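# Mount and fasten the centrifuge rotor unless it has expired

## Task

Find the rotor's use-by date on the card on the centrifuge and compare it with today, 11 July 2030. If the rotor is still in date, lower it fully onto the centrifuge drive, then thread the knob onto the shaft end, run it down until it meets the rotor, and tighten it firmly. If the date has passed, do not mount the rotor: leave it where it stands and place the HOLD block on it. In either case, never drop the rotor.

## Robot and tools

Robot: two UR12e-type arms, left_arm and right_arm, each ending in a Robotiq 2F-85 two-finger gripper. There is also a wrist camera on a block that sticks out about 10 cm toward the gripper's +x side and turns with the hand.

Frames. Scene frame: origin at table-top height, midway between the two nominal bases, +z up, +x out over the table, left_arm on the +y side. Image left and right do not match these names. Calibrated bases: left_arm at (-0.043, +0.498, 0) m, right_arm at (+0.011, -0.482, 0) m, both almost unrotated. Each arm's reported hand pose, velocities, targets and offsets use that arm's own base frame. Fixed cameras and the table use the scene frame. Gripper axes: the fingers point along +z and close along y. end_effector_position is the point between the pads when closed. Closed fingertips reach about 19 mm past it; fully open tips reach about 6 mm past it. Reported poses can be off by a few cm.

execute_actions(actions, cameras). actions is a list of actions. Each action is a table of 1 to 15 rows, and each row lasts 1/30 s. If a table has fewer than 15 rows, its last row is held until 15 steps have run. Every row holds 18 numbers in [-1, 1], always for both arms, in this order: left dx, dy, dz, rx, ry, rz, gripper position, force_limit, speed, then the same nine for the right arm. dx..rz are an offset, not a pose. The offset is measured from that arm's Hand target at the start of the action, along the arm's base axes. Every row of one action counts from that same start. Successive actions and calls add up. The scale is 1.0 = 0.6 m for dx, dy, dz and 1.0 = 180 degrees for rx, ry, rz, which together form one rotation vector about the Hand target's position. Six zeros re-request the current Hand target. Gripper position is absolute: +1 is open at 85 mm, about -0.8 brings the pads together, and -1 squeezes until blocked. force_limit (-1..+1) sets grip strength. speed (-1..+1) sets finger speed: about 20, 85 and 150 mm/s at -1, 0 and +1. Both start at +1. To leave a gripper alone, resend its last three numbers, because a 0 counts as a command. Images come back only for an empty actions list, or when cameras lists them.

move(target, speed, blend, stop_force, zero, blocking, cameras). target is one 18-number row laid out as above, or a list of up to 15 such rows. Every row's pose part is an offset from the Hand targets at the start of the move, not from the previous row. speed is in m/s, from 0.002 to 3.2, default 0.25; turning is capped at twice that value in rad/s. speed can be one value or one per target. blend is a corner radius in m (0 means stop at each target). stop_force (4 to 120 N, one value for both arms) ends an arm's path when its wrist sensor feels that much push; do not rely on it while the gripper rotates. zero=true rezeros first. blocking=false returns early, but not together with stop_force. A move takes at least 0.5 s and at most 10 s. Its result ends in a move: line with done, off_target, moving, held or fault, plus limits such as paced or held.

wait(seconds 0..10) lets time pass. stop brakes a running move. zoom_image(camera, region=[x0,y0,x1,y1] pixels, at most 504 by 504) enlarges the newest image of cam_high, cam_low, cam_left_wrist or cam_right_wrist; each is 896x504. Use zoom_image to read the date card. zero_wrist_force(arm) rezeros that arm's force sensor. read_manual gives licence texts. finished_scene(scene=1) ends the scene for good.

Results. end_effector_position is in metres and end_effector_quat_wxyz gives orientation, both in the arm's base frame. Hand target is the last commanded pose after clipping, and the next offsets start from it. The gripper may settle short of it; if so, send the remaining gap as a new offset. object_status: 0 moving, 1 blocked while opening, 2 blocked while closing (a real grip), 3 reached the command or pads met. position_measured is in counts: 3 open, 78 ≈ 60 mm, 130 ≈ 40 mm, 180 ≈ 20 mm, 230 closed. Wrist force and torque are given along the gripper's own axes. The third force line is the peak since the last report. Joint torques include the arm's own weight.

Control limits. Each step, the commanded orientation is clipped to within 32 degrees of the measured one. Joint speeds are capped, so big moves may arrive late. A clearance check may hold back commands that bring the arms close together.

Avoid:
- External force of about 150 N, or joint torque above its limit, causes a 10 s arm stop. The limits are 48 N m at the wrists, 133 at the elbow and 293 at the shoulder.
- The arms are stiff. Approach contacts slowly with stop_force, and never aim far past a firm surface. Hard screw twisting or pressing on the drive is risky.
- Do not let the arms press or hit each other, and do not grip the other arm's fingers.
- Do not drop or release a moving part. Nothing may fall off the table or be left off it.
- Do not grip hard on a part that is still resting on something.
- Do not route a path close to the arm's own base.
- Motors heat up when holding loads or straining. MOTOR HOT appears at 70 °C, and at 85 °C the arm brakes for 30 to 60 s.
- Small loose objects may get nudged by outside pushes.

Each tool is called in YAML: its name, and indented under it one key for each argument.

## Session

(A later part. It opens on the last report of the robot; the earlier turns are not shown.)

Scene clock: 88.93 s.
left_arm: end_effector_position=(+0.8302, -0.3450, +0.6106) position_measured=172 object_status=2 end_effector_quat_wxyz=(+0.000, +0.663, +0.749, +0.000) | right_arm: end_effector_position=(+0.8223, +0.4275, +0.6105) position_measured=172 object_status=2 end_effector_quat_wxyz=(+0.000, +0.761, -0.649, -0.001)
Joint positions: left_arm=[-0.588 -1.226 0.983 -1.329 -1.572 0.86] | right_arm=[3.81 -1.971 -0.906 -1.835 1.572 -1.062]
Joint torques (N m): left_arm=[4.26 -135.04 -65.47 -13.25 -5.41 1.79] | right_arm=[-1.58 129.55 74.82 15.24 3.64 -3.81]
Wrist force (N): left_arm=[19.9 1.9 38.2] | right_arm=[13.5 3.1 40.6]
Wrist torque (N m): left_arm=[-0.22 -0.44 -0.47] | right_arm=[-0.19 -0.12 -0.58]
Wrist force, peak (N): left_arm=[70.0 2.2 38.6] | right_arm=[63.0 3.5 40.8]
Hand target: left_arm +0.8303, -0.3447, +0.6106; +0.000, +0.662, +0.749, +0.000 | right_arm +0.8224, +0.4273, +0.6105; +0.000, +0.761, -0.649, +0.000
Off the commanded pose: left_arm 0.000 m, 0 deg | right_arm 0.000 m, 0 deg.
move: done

move:
  target: [0,0.0007,-0.09,0,0,0,-1,0.4,-1,0,-0.0007,-0.09,0,0,0,-1,0.4,-1]
  speed: 0.06
  stop_force: 15
  cameras: ["cam_low","cam_high"]

zoom_image:
  camera: "cam_low"
  region: [360, 110, 540, 250]

zoom_image:
  camera: "cam_high"
  region: [310, 150, 550, 350]

Scene clock: 91.27 s.
left_arm: end_effector_position=(+0.8302, -0.3443, +0.5566) position_measured=172 object_status=2 end_effector_quat_wxyz=(+0.000, +0.662, +0.749, +0.000) | right_arm: end_effector_position=(+0.8224, +0.4269, +0.5565) position_measured=172 object_status=2 end_effector_quat_wxyz=(+0.000, +0.761, -0.649, -0.001)
Joint positions: left_arm=[-0.588 -1.245 1.106 -1.432 -1.571 0.86] | right_arm=[3.809 -1.948 -1.035 -1.729 1.572 -1.062]
Joint torques (N m): left_arm=[34.92 -144.14 -63.25 -7.54 4.02 1.5] | right_arm=[-31.65 137.33 73.34 10.12 -8.6 -3.77]
Wrist force (N): left_arm=[-16.4 0.4 38.4] | right_arm=[-22.0 2.4 40.5]
Wrist torque (N m): left_arm=[-0.25 -0.47 -0.24] | right_arm=[-0.11 -0.34 -0.38]
Wrist force, peak (N): left_arm=[-13.7 0.4 41.3] | right_arm=[-19.2 2.5 42.9]
Hand target: left_arm +0.8303, -0.3443, +0.5566; +0.000, +0.662, +0.749, +0.000 | right_arm +0.8224, +0.4268, +0.5565; +0.000, +0.761, -0.649, +0.000
Off the commanded pose: left_arm 0.000 m, 0 deg | right_arm 0.000 m, 0 deg.
move: done
Images, in order (width x height): cam_high 896x504, cam_low 896x504.

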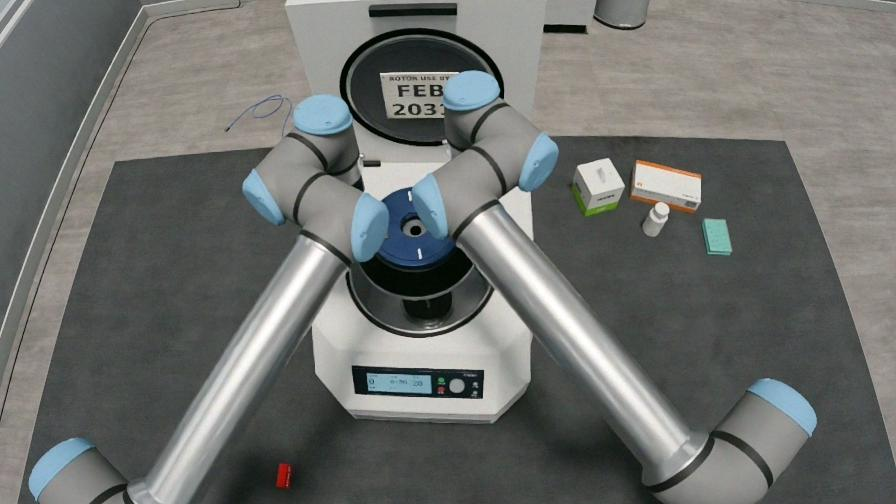

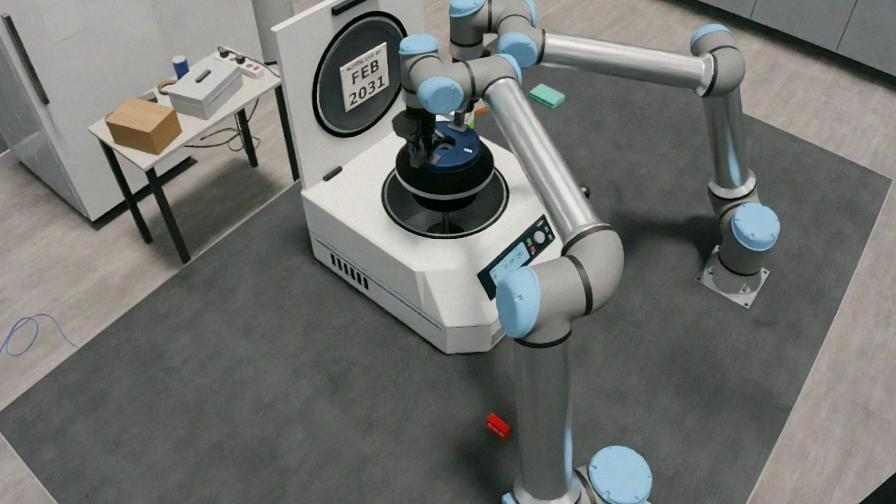

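Scaled by 2.800 from the camera's 896x504 image, which has a finer 1280x720 frame.

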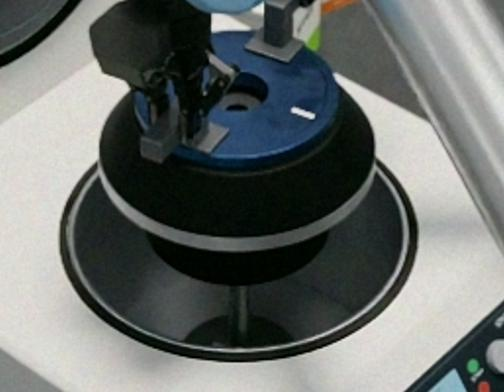

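Scaled by 2.100 from the camera's 896x504 image, which has a finer 1280x720 frame.

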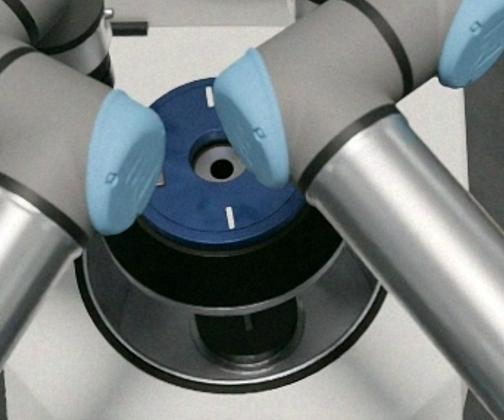

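move:
  target: [0,-0.0003,-0.12,0,0,0,-1,0.4,-1,0,0.0003,-0.12,0,0,0,-1,0.4,-1]
  speed: 0.02
  stop_force: 12
  cameras: ["cam_low","cam_high"]

zoom_image:
  camera: "cam_high"
  region: [380, 200, 450, 260]

Scene clock: 96.20 s.
left_arm: end_effector_position=(+0.8302, -0.3445, +0.4846) position_measured=172 object_status=2 end_effector_quat_wxyz=(+0.000, +0.663, +0.749, +0.000) | right_arm: end_effector_position=(+0.8224, +0.4270, +0.4846) position_measured=172 object_status=2 end_effector_quat_wxyz=(+0.000, +0.761, -0.649, +0.000)
Joint positions: left_arm=[-0.588 -1.255 1.245 -1.562 -1.571 0.86] | right_arm=[3.809 -1.936 -1.178 -1.598 1.572 -1.062]
Joint torques (N m): left_arm=[13.86 -150.27 -67.35 -7.12 5.03 -2.41] | right_arm=[-11.57 111.97 64.42 10.05 -9.15 4]
Wrist force (N): left_arm=[-24.9 -0.9 46.5] | right_arm=[-17.5 3.2 28.5]
Wrist torque (N m): left_arm=[-0.09 -0.62 -0.22] | right_arm=[-0.29 -0.18 -0.35]
Wrist force, peak (N): left_arm=[-24.5 -0.9 46.8] | right_arm=[-27.9 1.5 40.6]
Hand target: left_arm +0.8303, -0.3445, +0.4846; +0.000, +0.662, +0.749, +0.000 | right_arm +0.8224, +0.4270, +0.4845; +0.000, +0.761, -0.649, +0.000
Off the commanded pose: left_arm 0.000 m, 0 deg | right_arm 0.000 m, 0 deg.
move: done
Images, in order (width x height): cam_high 896x504, cam_low 896x504.

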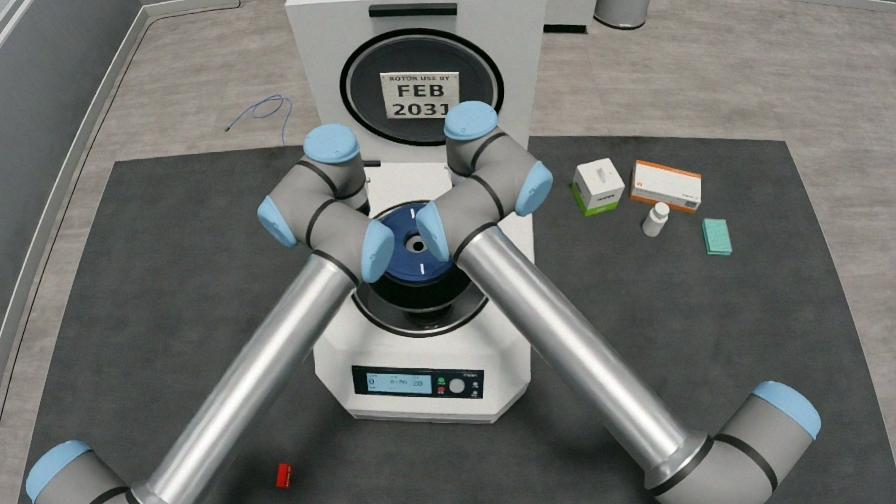

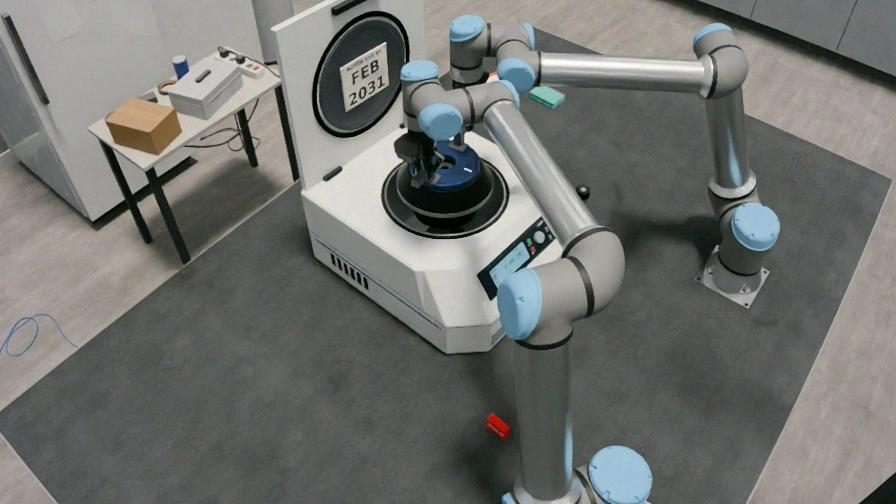

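Scaled by 7.200 from the camera's 896x504 image, which has a finer 1280x720 frame.

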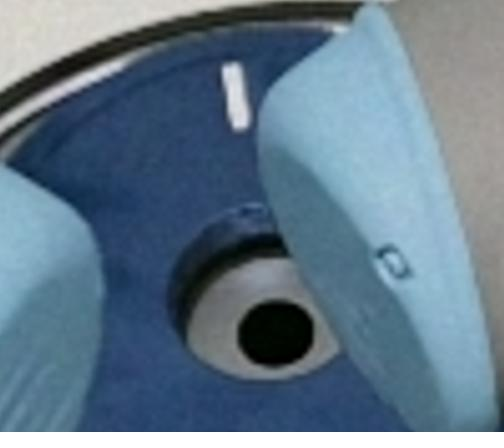

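move:
  target: [0,0,-0.2,0,0,0,-1,0.4,-1,0,0,-0.2,0,0,0,-1,0.4,-1]
  speed: 0.025
  stop_force: 15

Scene clock: 102.53 s.
left_arm: end_effector_position=(+0.8303, -0.3445, +0.3646) position_measured=172 object_status=2 end_effector_quat_wxyz=(+0.000, +0.662, +0.749, +0.000) | right_arm: end_effector_position=(+0.8224, +0.4270, +0.3645) position_measured=172 object_status=2 end_effector_quat_wxyz=(+0.000, +0.761, -0.649, +0.000)
Joint positions: left_arm=[-0.588 -1.236 1.431 -1.766 -1.571 0.86] | right_arm=[3.809 -1.952 -1.368 -1.393 1.572 -1.062]
Joint torques (N m): left_arm=[30.16 -113.9 -59.28 -4.24 7.6 0.73] | right_arm=[-15.95 101.32 59.91 7.98 -5.59 2.74]
Wrist force (N): left_arm=[-40.2 -1.2 46.6] | right_arm=[-29.3 2.7 27.3]
Wrist torque (N m): left_arm=[-0.31 -0.72 -0.14] | right_arm=[0.01 -0.25 -0.25]
Wrist force, peak (N): left_arm=[-41.3 -0.4 48.3] | right_arm=[-30.4 1.4 28.1]
Hand target: left_arm +0.8303, -0.3445, +0.3646; +0.000, +0.662, +0.749, +0.000 | right_arm +0.8224, +0.4270, +0.3645; +0.000, +0.761, -0.649, +0.000
Off the commanded pose: left_arm 0.000 m, 0 deg | right_arm 0.000 m, 0 deg.
move: done

move:
  target: [0.0001,-0.001,-0.14,0,0,0,-1,0.4,-1,-0.0001,0.001,-0.14,0,0,0,-1,0.4,-1]
  speed: 0.012
  stop_force: 15
  cameras: ["all"]

zoom_image:
  camera: "cam_high"
  region: [340, 220, 510, 350]

zoom_image:
  camera: "cam_low"
  region: [370, 110, 530, 250]

Scene clock: 105.93 s.
left_arm: end_effector_position=(+0.8303, -0.3446, +0.3463) position_measured=172 object_status=2 end_effector_quat_wxyz=(+0.000, +0.662, +0.749, +0.000) | right_arm: end_effector_position=(+0.8224, +0.4272, +0.3462) position_measured=172 object_status=2 end_effector_quat_wxyz=(+0.000, +0.761, -0.649, +0.000)
Joint positions: left_arm=[-0.588 -1.23 1.455 -1.797 -1.571 0.86] | right_arm=[3.809 -1.958 -1.392 -1.363 1.572 -1.062]
Joint torques (N m): left_arm=[9.54 -126.58 -69.33 1.49 8.56 -2.07] | right_arm=[-13.22 103.7 68.42 1.58 -7.64 3.89]
Wrist force (N): left_arm=[-31.5 -2.9 29.0] | right_arm=[-18.2 4.2 17.6]
Wrist torque (N m): left_arm=[-0.27 -0.68 -0.10] | right_arm=[-0.17 -0.31 -0.33]
Wrist force, peak (N): left_arm=[-40.5 -1.1 46.6] | right_arm=[-29.9 2.4 27.8]
Hand target: left_arm +0.8303, -0.3446, +0.3464; +0.000, +0.662, +0.749, +0.000 (not the last commanded pose) | right_arm +0.8224, +0.4272, +0.3462; +0.000, +0.761, -0.649, +0.000 (not the last commanded pose)
Off the commanded pose: left_arm 0.066 m, 0 deg | right_arm 0.066 m, 0 deg.
move: contact (left_arm, right_arm)
camera_calibration:
cam_left_wrist: T_world_to_cam=[[0.994557, 0.104042, -0.0056884, -0.777906], [0.0988868, -0.925252, 0.366239, -0.509924], [0.0328411, -0.364808, -0.930504, 0.29467], [0, 0, 0, 1]] pos_world=[0.814419, -0.283374, 0.45652]
cam_right_wrist: T_world_to_cam=[[-0.989498, -0.142028, 0.0268628, 0.867396], [-0.123895, 0.929086, 0.348494, -0.395162], [-0.0744536, 0.341506, -0.936926, 0.365847], [0, 0, 0, 1]] pos_world=[0.836567, 0.365395, 0.457182]

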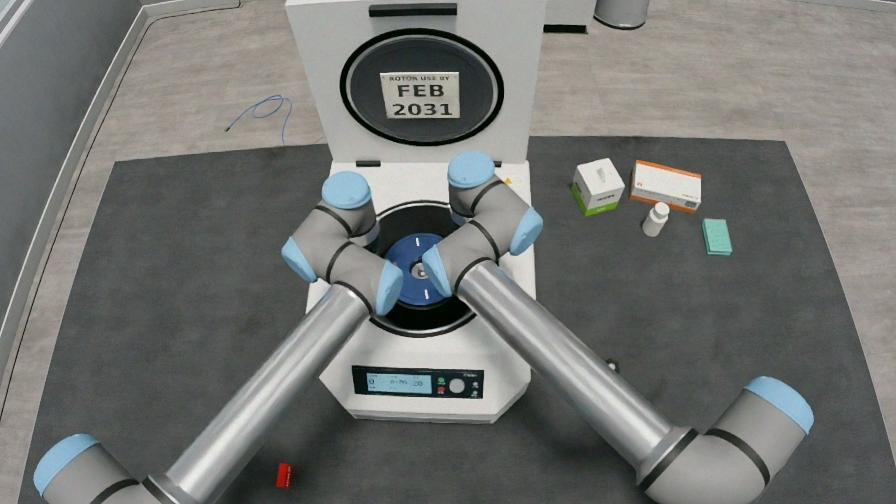

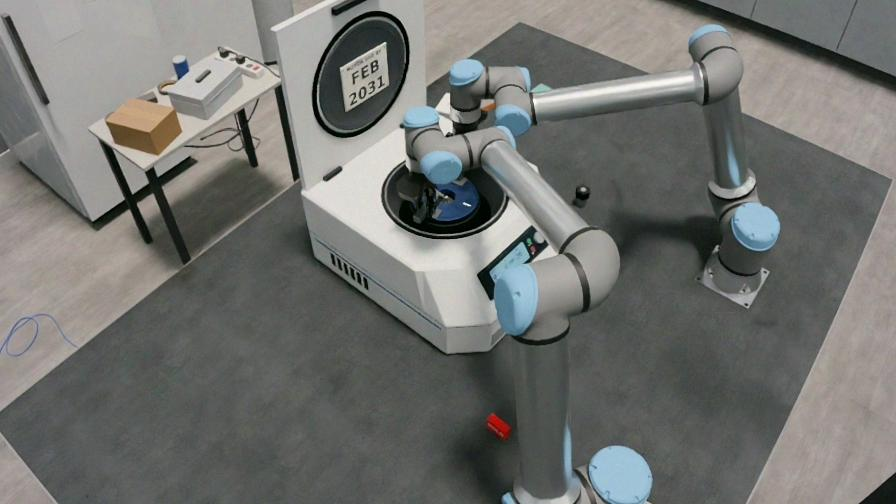

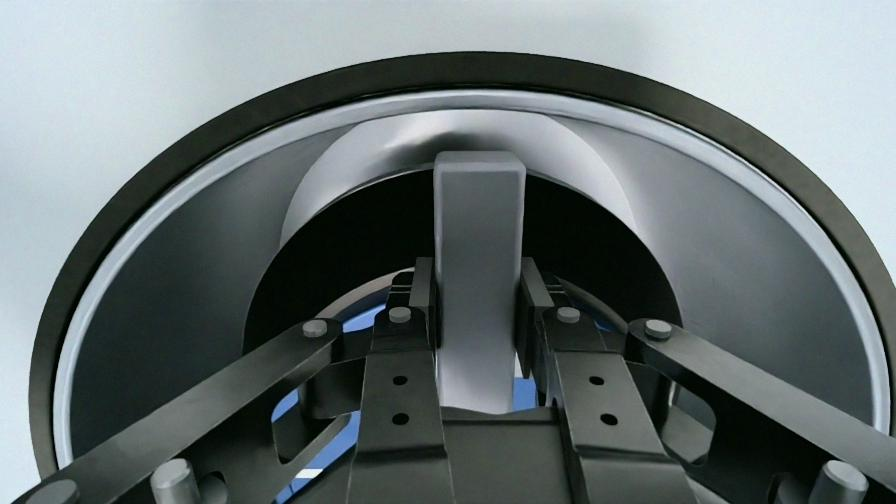

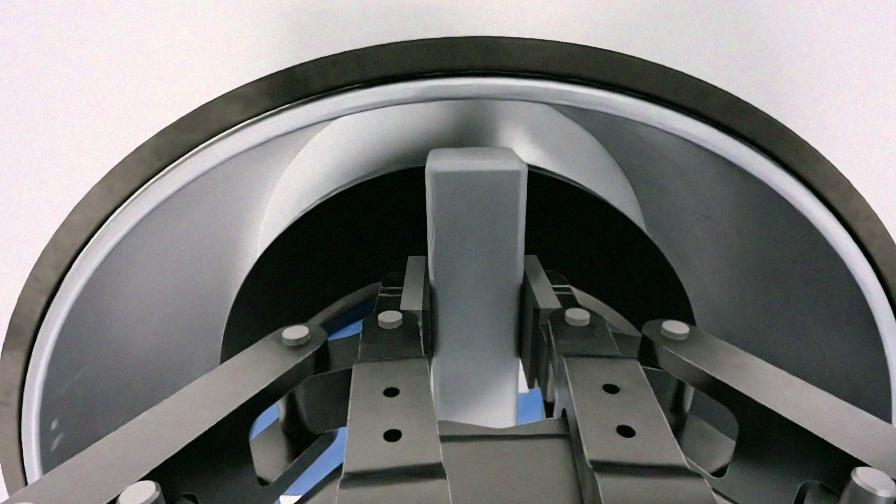

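Scaled by 2.965 from the camera's 896x504 image, which has a finer 1280x720 frame.

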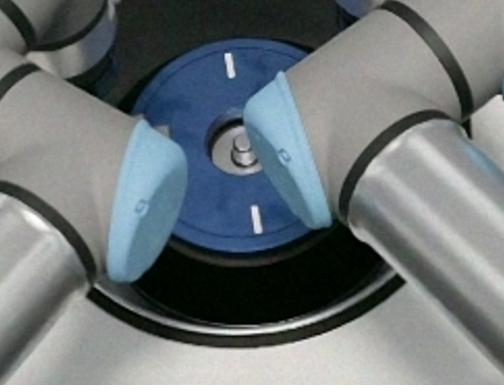

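Scaled by 3.150 from the camera's 896x504 image, which has a finer 1280x720 frame.

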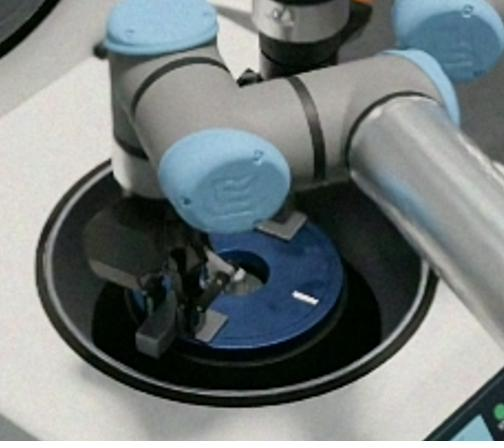

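move:
  target: [0,0,-0.008,0,0,0,-1,0.4,-1,0,0,-0.008,0,0,0,-1,0.4,-1]
  speed: 0.008
  stop_force: 25

Scene clock: 107.97 s.
left_arm: end_effector_position=(+0.8303, -0.3446, +0.3460) position_measured=172 object_status=2 end_effector_quat_wxyz=(+0.000, +0.662, +0.749, +0.000) | right_arm: end_effector_position=(+0.8224, +0.4272, +0.3457) position_measured=172 object_status=2 end_effector_quat_wxyz=(+0.000, +0.761, -0.649, +0.000)
Joint positions: left_arm=[-0.588 -1.23 1.456 -1.798 -1.571 0.86] | right_arm=[3.809 -1.958 -1.393 -1.362 1.572 -1.062]
Joint torques (N m): left_arm=[11.52 -101.3 -59.23 1.89 7.38 -1.53] | right_arm=[-13.66 84.27 58.14 2.05 -7.73 3.4]
Wrist force (N): left_arm=[-27.9 -7.1 10.8] | right_arm=[-11.4 8.4 -0.7]
Wrist torque (N m): left_arm=[-0.07 -0.49 -0.12] | right_arm=[-0.39 -0.14 -0.37]
Wrist force, peak (N): left_arm=[-32.0 -2.9 29.5] | right_arm=[-19.4 4.2 17.8]
Hand target: left_arm +0.8303, -0.3446, +0.3460; +0.000, +0.662, +0.749, +0.000 (not the last commanded pose) | right_arm +0.8224, +0.4272, +0.3457; +0.000, +0.761, -0.649, +0.000 (not the last commanded pose)
Off the commanded pose: left_arm 0.004 m, 0 deg | right_arm 0.004 m, 0 deg.
move: contact (left_arm, right_arm)

move:
  target:
    - [0,0,0.004,0,0,0,-1,0.4,-1,0,0,0.004,0,0,0,-1,0.4,-1]
    - [-0.0075,-0.0008,0.004,0,0,0.0111,-1,0.4,-1,0.0065,0.0012,0.004,0,0,0.0111,-1,0.4,-1]
  speed: 0.02

move:
  target: [0,0,-0.03,0,0,0,-1,0.4,-1,0,0,-0.03,0,0,0,-1,0.4,-1]
  speed: 0.01
  stop_force: 14

Scene clock: 111.80 s.
left_arm: end_effector_position=(+0.8258, -0.3451, +0.3484) position_measured=172 object_status=2 end_effector_quat_wxyz=(+0.000, +0.649, +0.760, +0.000) | right_arm: end_effector_position=(+0.8263, +0.4279, +0.3481) position_measured=172 object_status=2 end_effector_quat_wxyz=(+0.000, +0.772, -0.635, +0.000)
Joint positions: left_arm=[-0.591 -1.237 1.462 -1.796 -1.571 0.822] | right_arm=[3.807 -1.963 -1.381 -1.368 1.572 -1.099]
Joint torques (N m): left_arm=[11.16 -160.8 -64.85 -4.77 8.46 -2.55] | right_arm=[-29.87 96.55 70.69 1.18 -7.39 -4.22]
Wrist force (N): left_arm=[-39.4 1.0 57.7] | right_arm=[-21.3 1.6 22.9]
Wrist torque (N m): left_arm=[-0.50 -0.75 0.10] | right_arm=[0.02 -0.11 -0.32]
Wrist force, peak (N): left_arm=[-39.4 1.0 57.7] | right_arm=[-24.8 1.8 29.2]
Hand target: left_arm +0.8258, -0.3451, +0.3484; +0.000, +0.649, +0.761, +0.000 | right_arm +0.8263, +0.4279, +0.3481; +0.000, +0.772, -0.635, +0.000
Off the commanded pose: left_arm 0.000 m, 0 deg | right_arm 0.000 m, 0 deg.
move: done

Scene clock: 113.77 s.
left_arm: end_effector_position=(+0.8258, -0.3451, +0.3417) position_measured=172 object_status=2 end_effector_quat_wxyz=(+0.000, +0.649, +0.761, +0.000) | right_arm: end_effector_position=(+0.8263, +0.4279, +0.3414) position_measured=172 object_status=2 end_effector_quat_wxyz=(+0.000, +0.772, -0.635, +0.000)
Joint positions: left_arm=[-0.591 -1.235 1.47 -1.807 -1.571 0.822] | right_arm=[3.807 -1.966 -1.389 -1.357 1.572 -1.099]
Joint torques (N m): left_arm=[14.9 -139.54 -78.04 0.76 9.06 -2.15] | right_arm=[-25.63 104.29 66.03 0.85 -5.86 -3.76]
Wrist force (N): left_arm=[-35.1 -1.9 45.4] | right_arm=[-23.7 3.9 15.5]
Wrist torque (N m): left_arm=[-0.52 -0.73 0.10] | right_arm=[0.08 -0.11 -0.31]
Wrist force, peak (N): left_arm=[-41.7 1.6 56.1] | right_arm=[-21.6 1.6 22.2]
Hand target: left_arm +0.8258, -0.3451, +0.3417; +0.000, +0.649, +0.761, +0.000 (not the last commanded pose) | right_arm +0.8263, +0.4279, +0.3414; +0.000, +0.772, -0.635, +0.000 (not the last commanded pose)
Off the commanded pose: left_arm 0.011 m, 0 deg | right_arm 0.011 m, 0 deg.
move: contact (left_arm, right_arm)

move:
  target: [0,0,-0.03,0,0,0,-1,0.4,-1,0,0,-0.03,0,0,0,-1,0.4,-1]
  speed: 0.008
  stop_force: 18

Scene clock: 115.33 s.
left_arm: end_effector_position=(+0.8258, -0.3451, +0.3414) position_measured=172 object_status=2 end_effector_quat_wxyz=(+0.001, +0.649, +0.761, +0.000) | right_arm: end_effector_position=(+0.8263, +0.4279, +0.3411) position_measured=172 object_status=2 end_effector_quat_wxyz=(+0.000, +0.772, -0.635, +0.000)
Joint positions: left_arm=[-0.591 -1.234 1.471 -1.808 -1.571 0.822] | right_arm=[3.807 -1.966 -1.39 -1.357 1.572 -1.099]
Joint torques (N m): left_arm=[15.55 -121.63 -71.99 0.63 8.64 -2.15] | right_arm=[-25.87 92.28 59.85 0.62 -5.97 -3.56]
Wrist force (N): left_arm=[-28.5 -5.5 32.0] | right_arm=[-20.3 7.2 3.5]
Wrist torque (N m): left_arm=[-0.49 -0.65 0.09] | right_arm=[0.00 -0.07 -0.32]
Wrist force, peak (N): left_arm=[-35.1 -1.9 46.1] | right_arm=[-24.0 4.1 15.6]
Hand target: left_arm +0.8258, -0.3451, +0.3415; +0.001, +0.649, +0.761, +0.000 (not the last commanded pose) | right_arm +0.8264, +0.4279, +0.3411; +0.000, +0.772, -0.635, +0.000 (not the last commanded pose)
Off the commanded pose: left_arm 0.018 m, 0 deg | right_arm 0.018 m, 0 deg.
move: contact (left_arm, right_arm)

move:
  target:
    - [0,0,0.004,0,0,0,-1,0.4,-1,0,0,0.004,0,0,0,-1,0.4,-1]
    - [-0.0075,-0.0009,0.004,0,0,0.0111,-1,0.4,-1,0.0065,0.0011,0.004,0,0,0.0111,-1,0.4,-1]
  speed: 0.02

move:
  target: [0,0,-0.04,0,0,0,-1,0.4,-1,0,0,-0.04,0,0,0,-1,0.4,-1]
  speed: 0.01
  stop_force: 16

Scene clock: 117.80 s.
left_arm: end_effector_position=(+0.8214, -0.3457, +0.3439) position_measured=172 object_status=2 end_effector_quat_wxyz=(+0.001, +0.636, +0.772, +0.000) | right_arm: end_effector_position=(+0.8302, +0.4286, +0.3435) position_measured=172 object_status=2 end_effector_quat_wxyz=(+0.000, +0.783, -0.622, +0.000)
Joint positions: left_arm=[-0.595 -1.242 1.476 -1.806 -1.571 0.784] | right_arm=[3.805 -1.971 -1.378 -1.363 1.572 -1.135]
Joint torques (N m): left_arm=[20.91 -164.36 -62.11 -1.38 10.58 -2.27] | right_arm=[-42.48 95.52 66.46 -0.77 -5.88 -4.47]
Wrist force (N): left_arm=[-54.1 2.9 61.8] | right_arm=[-31.5 -0.4 20.7]
Wrist torque (N m): left_arm=[-0.81 -0.79 0.10] | right_arm=[0.39 -0.08 -0.29]
Wrist force, peak (N): left_arm=[-54.1 2.9 61.8] | right_arm=[-31.5 -0.4 20.7]
Hand target: left_arm +0.8213, -0.3457, +0.3439; +0.001, +0.636, +0.772, +0.000 | right_arm +0.8303, +0.4285, +0.3435; +0.000, +0.783, -0.622, +0.000
Off the commanded pose: left_arm 0.000 m, 0 deg | right_arm 0.000 m, 0 deg.
move: done

Scene clock: 119.30 s.
left_arm: end_effector_position=(+0.8213, -0.3457, +0.3414) position_measured=172 object_status=2 end_effector_quat_wxyz=(+0.001, +0.636, +0.772, +0.000) | right_arm: end_effector_position=(+0.8303, +0.4285, +0.3411) position_measured=172 object_status=2 end_effector_quat_wxyz=(+0.000, +0.783, -0.622, +0.000)
Joint positions: left_arm=[-0.595 -1.241 1.48 -1.811 -1.571 0.784] | right_arm=[3.805 -1.972 -1.381 -1.359 1.572 -1.136]
Joint torques (N m): left_arm=[22.04 -139.43 -71.38 3.95 11.21 -2.4] | right_arm=[-34.89 98.98 59.21 -0.79 -8.4 -3.74]
Wrist force (N): left_arm=[-46.2 -2.2 41.7] | right_arm=[-33.0 4.5 8.8]
Wrist torque (N m): left_arm=[-0.64 -0.77 0.06] | right_arm=[0.25 -0.05 -0.31]
Wrist force, peak (N): left_arm=[-54.0 2.8 61.5] | right_arm=[-31.3 -0.3 20.6]
Hand target: left_arm +0.8213, -0.3457, +0.3414; +0.001, +0.636, +0.772, +0.000 (not the last commanded pose) | right_arm +0.8303, +0.4286, +0.3411; +0.000, +0.783, -0.622, +0.000 (not the last commanded pose)
Off the commanded pose: left_arm 0.022 m, 0 deg | right_arm 0.022 m, 0 deg.
move: contact (left_arm, right_arm)

move:
  target: [-0.0003,-0.0012,0.0037,0,0,0,-1,0.4,-1,-0.0007,0.0009,0.0063,0,0,0,-1,0.4,-1]
  speed: 0.01

Scene clock: 120.83 s.
left_arm: end_effector_position=(+0.8212, -0.3462, +0.3436) position_measured=172 object_status=2 end_effector_quat_wxyz=(+0.001, +0.636, +0.772, +0.000) | right_arm: end_effector_position=(+0.8299, +0.4290, +0.3447) position_measured=172 object_status=2 end_effector_quat_wxyz=(+0.000, +0.783, -0.622, +0.000)
Joint positions: left_arm=[-0.596 -1.242 1.477 -1.807 -1.571 0.783] | right_arm=[3.806 -1.97 -1.376 -1.365 1.572 -1.135]
Joint torques (N m): left_arm=[-9.62 -137.11 -74.73 -1.22 5.15 -2.77] | right_arm=[-6.72 140.96 85.01 2.85 -8.47 3.61]
Wrist force (N): left_arm=[-14.5 -0.2 36.3] | right_arm=[-19.4 -1.9 43.2]
Wrist torque (N m): left_arm=[-0.50 -0.79 0.36] | right_arm=[0.31 0.00 -0.24]
Wrist force, peak (N): left_arm=[-51.8 2.2 57.7] | right_arm=[-22.2 -1.8 41.9]
Hand target: left_arm +0.8211, -0.3464, +0.3436; +0.001, +0.636, +0.772, +0.000 | right_arm +0.8298, +0.4291, +0.3449; +0.000, +0.783, -0.622, +0.000
Off the commanded pose: left_arm 0.000 m, 0 deg | right_arm 0.000 m, 0 deg.
move: done

move:
  target: [0,0,-0.06,0,0,0,-1,0.4,-1,0,0,-0.06,0,0,0,-1,0.4,-1]
  speed: 0.01
  stop_force: 14
  cameras: ["cam_high"]

zoom_image:
  camera: "cam_high"
  region: [370, 220, 480, 310]

Scene clock: 122.63 s.
left_arm: end_effector_position=(+0.8211, -0.3464, +0.3411) position_measured=172 object_status=2 end_effector_quat_wxyz=(+0.001, +0.636, +0.772, +0.000) | right_arm: end_effector_position=(+0.8299, +0.4291, +0.3421) position_measured=172 object_status=2 end_effector_quat_wxyz=(+0.000, +0.783, -0.622, +0.000)
Joint positions: left_arm=[-0.596 -1.241 1.48 -1.812 -1.571 0.783] | right_arm=[3.806 -1.971 -1.38 -1.36 1.572 -1.135]
Joint torques (N m): left_arm=[-8.1 -114.59 -66.72 -0.83 1.06 -2.42] | right_arm=[-1.4 120.43 79.94 3.08 -2.27 3.64]
Wrist force (N): left_arm=[-9.4 -2.2 19.0] | right_arm=[-11.9 0.9 30.4]
Wrist torque (N m): left_arm=[-0.51 -0.72 0.29] | right_arm=[0.22 0.39 -0.29]
Wrist force, peak (N): left_arm=[-13.4 -0.3 36.0] | right_arm=[-19.4 -1.6 44.0]
Hand target: left_arm +0.8212, -0.3464, +0.3411; +0.001, +0.636, +0.772, +0.000 (not the last commanded pose) | right_arm +0.8299, +0.4291, +0.3421; +0.000, +0.783, -0.622, +0.000 (not the last commanded pose)
Off the commanded pose: left_arm 0.033 m, 0 deg | right_arm 0.033 m, 0 deg.
move: contact (left_arm, right_arm)
Images, in order (width x height): cam_high 896x504.

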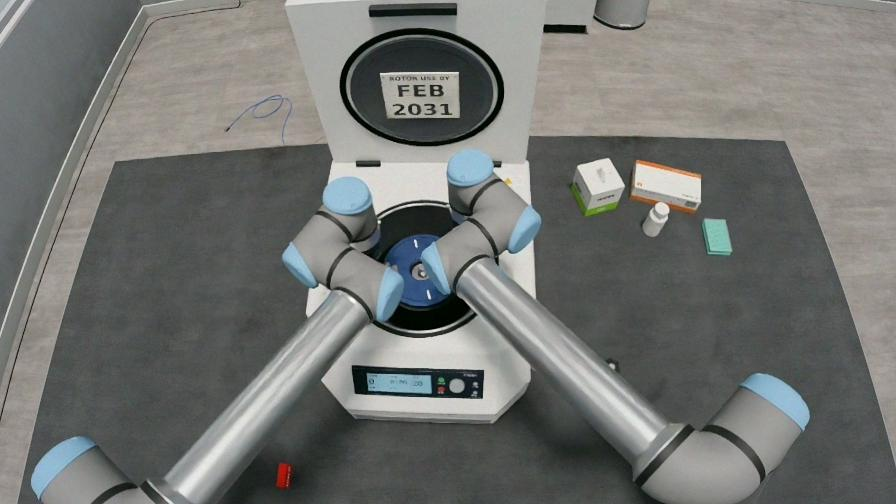

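Scaled by 4.582 from the camera's 896x504 image, which has a finer 1280x720 frame.

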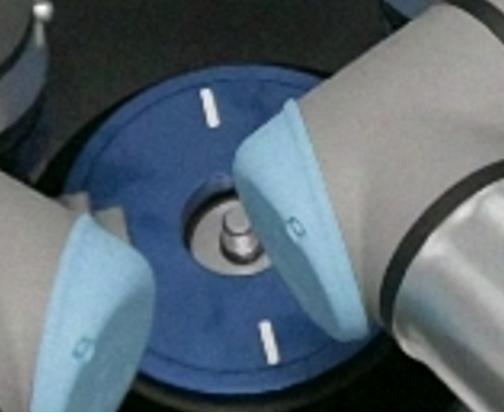

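move:
  target: [0,-0.0004,-0.0005,0,0,0,-1,0.4,-1,0,0.0004,-0.0008,0,0,0,-1,0.4,-1]
  speed: 0.01

Scene clock: 124.40 s.
left_arm: end_effector_position=(+0.8212, -0.3466, +0.3410) position_measured=172 object_status=2 end_effector_quat_wxyz=(+0.001, +0.636, +0.772, +0.000) | right_arm: end_effector_position=(+0.8299, +0.4293, +0.3417) position_measured=172 object_status=2 end_effector_quat_wxyz=(+0.000, +0.783, -0.622, +0.000)
Joint positions: left_arm=[-0.596 -1.241 1.48 -1.812 -1.571 0.783] | right_arm=[3.806 -1.972 -1.38 -1.36 1.572 -1.135]
Joint torques (N m): left_arm=[-17.36 -76.17 -47.8 -8.51 1.98 -2.51] | right_arm=[7.79 92.23 62.42 11.88 -2.19 4.09]
Wrist force (N): left_arm=[1.0 -5.2 12.8] | right_arm=[0.6 5.2 20.6]
Wrist torque (N m): left_arm=[-0.37 -0.63 0.25] | right_arm=[0.13 0.40 -0.43]
Wrist force, peak (N): left_arm=[-9.5 -2.0 19.7] | right_arm=[-11.6 0.9 31.4]
Hand target: left_arm +0.8212, -0.3466, +0.3408; +0.001, +0.636, +0.772, +0.000 | right_arm +0.8299, +0.4293, +0.3416; +0.000, +0.783, -0.622, +0.000
Off the commanded pose: left_arm 0.000 m, 0 deg | right_arm 0.000 m, 0 deg.
move: done

move:
  target: [0,0,-0.0007,0,0,0,-1,0.4,-1,0,0,-0.0011,0,0,0,-1,0.4,-1]
  speed: 0.01

Scene clock: 125.37 s.
left_arm: end_effector_position=(+0.8212, -0.3466, +0.3405) position_measured=172 object_status=2 end_effector_quat_wxyz=(+0.001, +0.636, +0.772, +0.000) | right_arm: end_effector_position=(+0.8299, +0.4293, +0.3411) position_measured=172 object_status=2 end_effector_quat_wxyz=(+0.000, +0.783, -0.622, +0.000)
Joint positions: left_arm=[-0.596 -1.24 1.481 -1.813 -1.571 0.783] | right_arm=[3.806 -1.972 -1.381 -1.359 1.572 -1.135]
Joint torques (N m): left_arm=[-15.8 -52.31 -30.05 -6.27 2.54 -2.42] | right_arm=[9.5 75.65 47.75 11.8 -1.01 3.96]
Wrist force (N): left_arm=[1.0 -10.3 -17.5] | right_arm=[12.4 10.4 -5.0]
Wrist torque (N m): left_arm=[-0.49 -0.26 0.16] | right_arm=[0.03 0.41 -0.53]
Wrist force, peak (N): left_arm=[1.0 -10.3 -17.5] | right_arm=[0.6 5.4 19.8]
Hand target: left_arm +0.8212, -0.3466, +0.3404; +0.001, +0.636, +0.772, +0.000 | right_arm +0.8299, +0.4293, +0.3410; +0.000, +0.783, -0.622, +0.000
Off the commanded pose: left_arm 0.000 m, 0 deg | right_arm 0.000 m, 0 deg.
move: done

move:
  target:
    - [0,0,0,0,0,0,1,0,-1,0,0,0,0,0,0,1,0,-1]
    - [0,0,0.18,0,0,0,1,0,-1,0,0,0.18,0,0,0,1,0,-1]
    - [-0.1,0.25,0.25,0,0,0,1,0,-1,-0.3,-0.35,0.2,0,0,0,1,0,-1]
  speed: [0.1,0.1,0.25]
  blend: [0,0.03,0]
  cameras: ["all"]

zoom_image:
  camera: "cam_high"
  region: [340, 190, 510, 350]

zoom_image:
  camera: "cam_low"
  region: [370, 130, 530, 250]

Scene clock: 132.63 s.
left_arm: end_effector_position=(+0.7612, -0.1967, +0.4904) position_measured=3 object_status=3 end_effector_quat_wxyz=(+0.001, +0.636, +0.772, +0.000) | right_arm: end_effector_position=(+0.6499, +0.2194, +0.4609) position_measured=3 object_status=3 end_effector_quat_wxyz=(+0.000, +0.783, -0.622, +0.000)
Joint positions: left_arm=[-0.476 -1.448 1.474 -1.598 -1.571 0.903] | right_arm=[3.723 -1.528 -1.697 -1.486 1.572 -1.218]
Joint torques (N m): left_arm=[19.15 -82.5 -39.79 -1.5 -2.14 1.98] | right_arm=[-11.23 63.82 48.12 1.5 -3.85 -4.75]
Wrist force (N): left_arm=[3.4 -4.3 -1.1] | right_arm=[-2.9 -1.9 2.8]
Wrist torque (N m): left_arm=[-0.63 -0.35 -0.30] | right_arm=[-0.51 0.24 0.40]
Wrist force, peak (N): left_arm=[1.6 -10.4 -23.3] | right_arm=[12.3 11.1 -8.6]
Hand target: left_arm +0.7612, -0.1966, +0.4904; +0.001, +0.636, +0.772, +0.000 | right_arm +0.6499, +0.2193, +0.4610; +0.000, +0.783, -0.622, +0.000
Off the commanded pose: left_arm 0.000 m, 0 deg | right_arm 0.000 m, 0 deg.
move: done
camera_calibration:
cam_left_wrist: T_world_to_cam=[[0.984898, 0.173067, -0.00495423, -0.703199], [0.162793, -0.915926, 0.366849, -0.466131], [0.0589518, -0.362115, -0.930267, 0.465462], [0, 0, 0, 1]] pos_world=[0.741022, -0.13669, 0.60052]
cam_right_wrist: T_world_to_cam=[[-0.977207, -0.210634, 0.0264616, 0.671361], [-0.188453, 0.918106, 0.348665, -0.219319], [-0.0977353, 0.335731, -0.936874, 0.547861], [0, 0, 0, 1]] pos_world=[0.668272, 0.158835, 0.57198]

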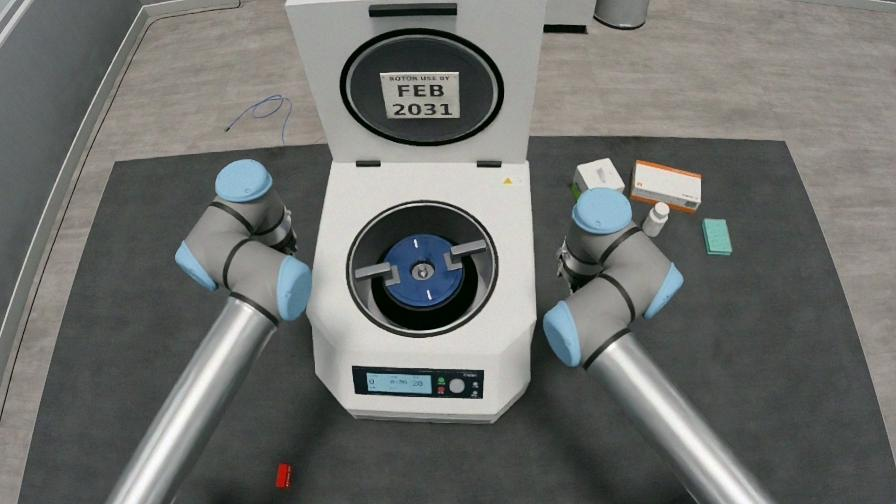

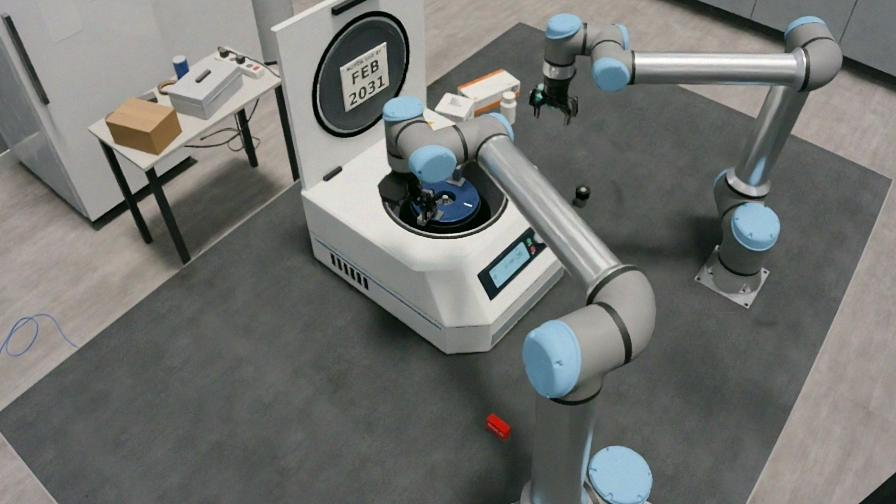

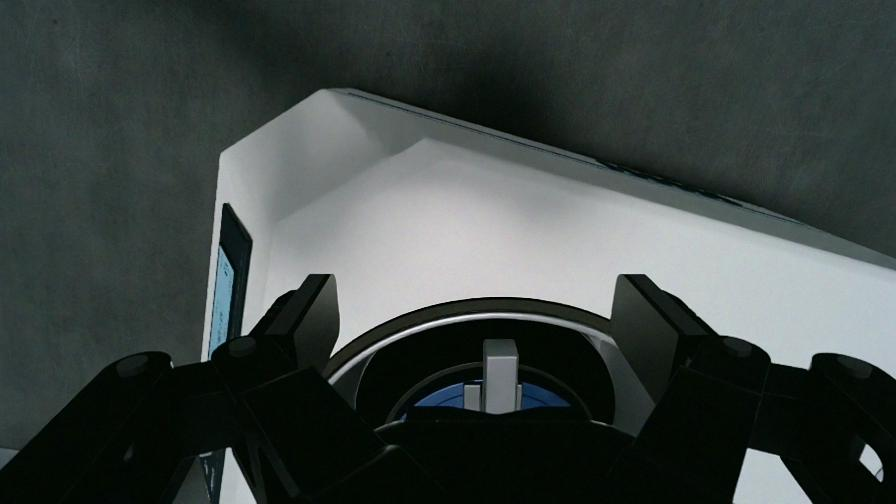

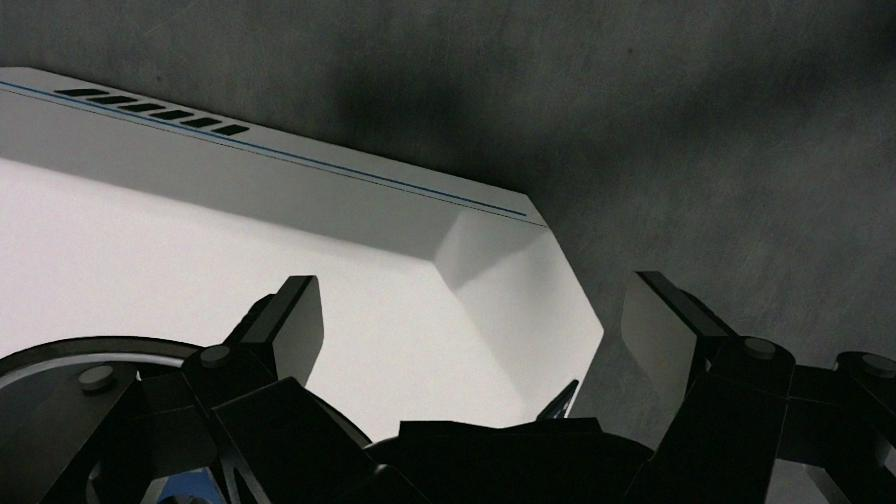

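Scaled by 2.965 from the camera's 896x504 image, which has a finer 1280x720 frame.

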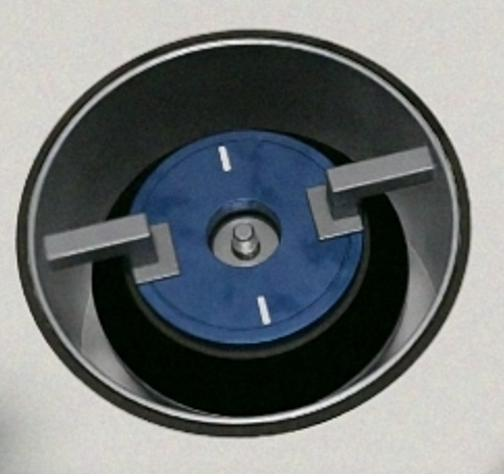

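Scaled by 3.150 from the camera's 896x504 image, which has a finer 1280x720 frame.

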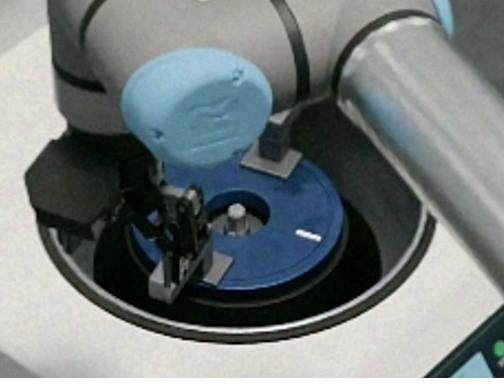

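move:
  target:
    - [0,0,0,0,0,0,1,0,-1,-0.06,-0.16,-0.1,0,0,0.725,1,0,0]
    - [0,0,0,0,0,0,1,0,-1,-0.1165,-0.32,-0.26,0,0,-0.55,1,0,0]
  speed: 0.5
  blend: [0,0]
  cameras: ["cam_right_wrist"]

zoom_image:
  camera: "cam_right_wrist"
  region: [320, 150, 620, 400]

Scene clock: 140.23 s.
left_arm: end_effector_position=(+0.7612, -0.1966, +0.4904) position_measured=3 object_status=3 end_effector_quat_wxyz=(+0.001, +0.636, +0.772, +0.000) | right_arm: end_effector_position=(+0.5800, +0.0273, +0.3050) position_measured=3 object_status=3 end_effector_quat_wxyz=(+0.001, -0.036, +0.999, +0.000)
Joint positions: left_arm=[-0.476 -1.448 1.474 -1.598 -1.571 0.903] | right_arm=[3.494 -1.401 -2.09 -1.22 1.57 -6.003]
Joint torques (N m): left_arm=[18.16 -82.5 -40.54 -1.47 -2.65 1.76] | right_arm=[-11.48 23.14 44.48 8.78 3.01 -4.84]
Wrist force (N): left_arm=[3.3 -3.8 -1.6] | right_arm=[-2.8 -1.7 3.4]
Wrist torque (N m): left_arm=[-0.55 -0.34 -0.30] | right_arm=[-0.46 0.22 0.40]
Wrist force, peak (N): left_arm=[3.7 -4.4 -1.4] | right_arm=[-3.0 -1.9 3.4]
Hand target: left_arm +0.7612, -0.1966, +0.4904; +0.001, +0.636, +0.772, +0.000 | right_arm +0.5800, +0.0273, +0.3050; +0.001, -0.036, +0.999, +0.000
Off the commanded pose: left_arm 0.000 m, 0 deg | right_arm 0.000 m, 0 deg.
move: done
camera_calibration:
cam_right_wrist: T_world_to_cam=[[-0.055055, 0.998136, 0.0263429, -0.0011089], [0.93626, 0.0424381, 0.348735, -0.630131], [0.346967, 0.0438634, -0.936851, 0.209426], [0, 0, 0, 1]] pos_world=[0.517241, 0.0186623, 0.41598]
Images, in order (width x height): cam_right_wrist 896x504.

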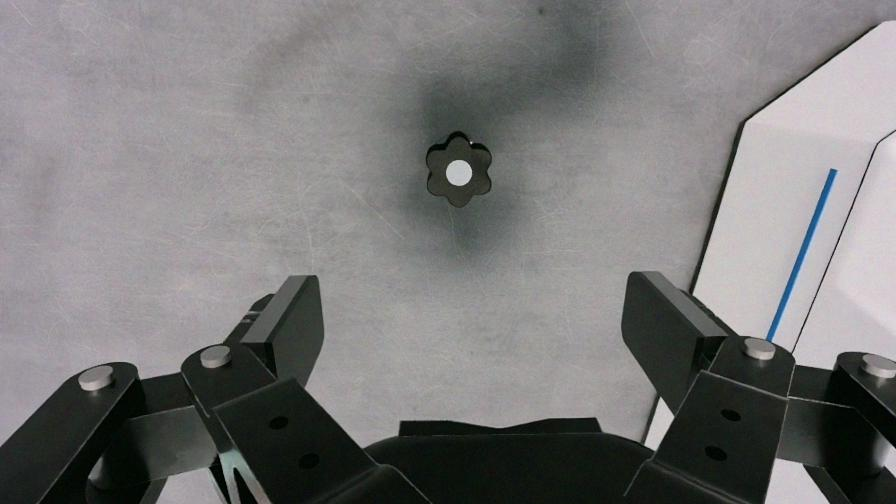

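Scaled by 1.680 from the camera's 896x504 image, which has a finer 1280x720 frame.

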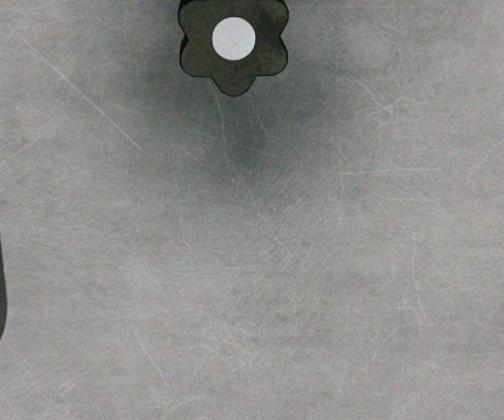

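move:
  target: [0,0,0,0,0,0,1,0,-1,0.01,0.007,-0.308,0,0,0,1,0,0]
  speed: 0.25
  cameras: ["cam_right_wrist","cam_low"]

zoom_image:
  camera: "cam_right_wrist"
  region: [320, 150, 620, 400]

zoom_image:
  camera: "cam_low"
  region: [540, 130, 640, 230]

Scene clock: 142.47 s.
left_arm: end_effector_position=(+0.7612, -0.1966, +0.4904) position_measured=3 object_status=3 end_effector_quat_wxyz=(+0.001, +0.636, +0.772, +0.000) | right_arm: end_effector_position=(+0.5859, +0.0315, +0.1202) position_measured=3 object_status=3 end_effector_quat_wxyz=(+0.001, -0.036, +0.999, +0.000)
Joint positions: left_arm=[-0.476 -1.448 1.474 -1.598 -1.571 0.903] | right_arm=[3.497 -1.606 -2.284 -0.821 1.57 -5.999]
Joint torques (N m): left_arm=[18.05 -83.48 -40.8 -1.59 -2.68 1.69] | right_arm=[-11.71 33.84 34.54 8.29 -0.35 -4.45]
Wrist force (N): left_arm=[3.5 -4.4 -1.6] | right_arm=[-2.7 -2.1 2.7]
Wrist torque (N m): left_arm=[-0.66 -0.38 -0.30] | right_arm=[-0.57 0.23 0.22]
Wrist force, peak (N): left_arm=[3.9 -4.5 -1.2] | right_arm=[-2.6 -2.0 5.1]
Hand target: left_arm +0.7612, -0.1966, +0.4904; +0.001, +0.636, +0.772, +0.000 | right_arm +0.5860, +0.0315, +0.1202; +0.001, -0.036, +0.999, +0.000
Off the commanded pose: left_arm 0.000 m, 0 deg | right_arm 0.000 m, 0 deg.
move: done
camera_calibration:
cam_right_wrist: T_world_to_cam=[[-0.0551824, 0.998127, 0.0264048, -0.000152321], [0.936298, 0.0425416, 0.34862, -0.571515], [0.346844, 0.0439604, -0.936892, 0.0341923], [0, 0, 0, 1]] pos_world=[0.52324, 0.0229621, 0.23128]
Images, in order (width x height): cam_low 896x504, cam_right_wrist 896x504.

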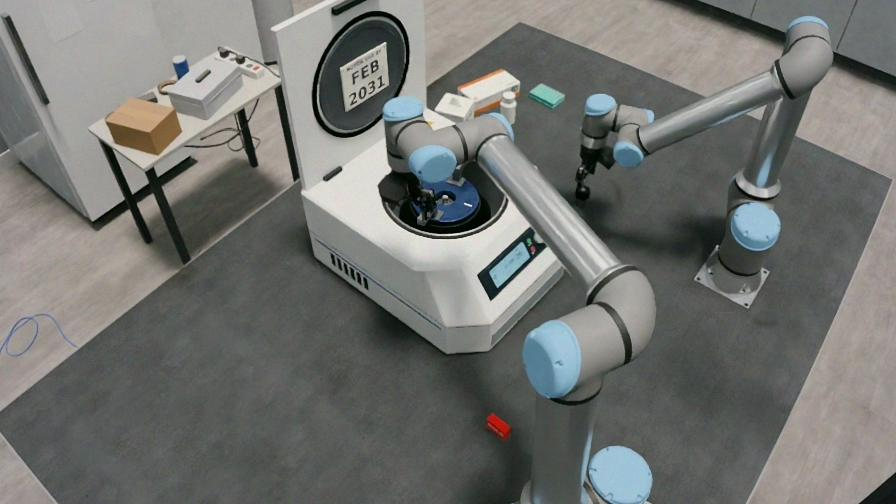

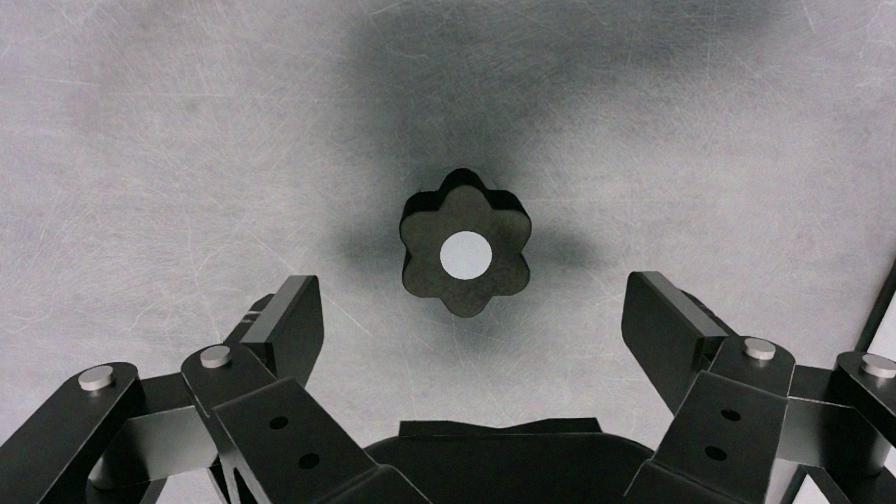

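Scaled by 1.680 from the camera's 896x504 image, which has a finer 1280x720 frame.

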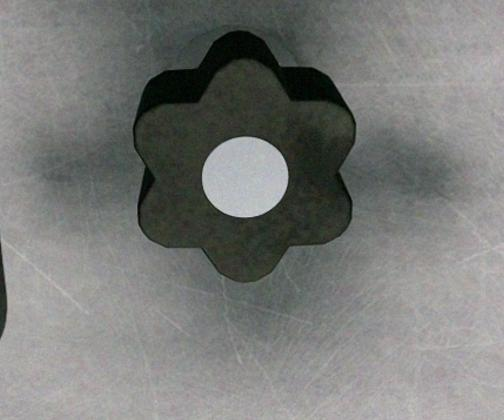

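Scaled by 5.040 from the camera's 896x504 image, which has a finer 1280x720 frame.

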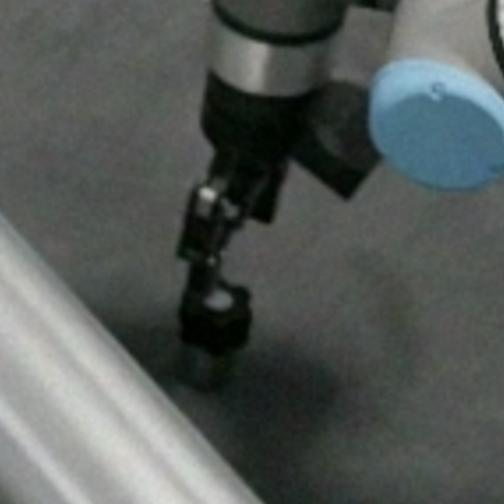

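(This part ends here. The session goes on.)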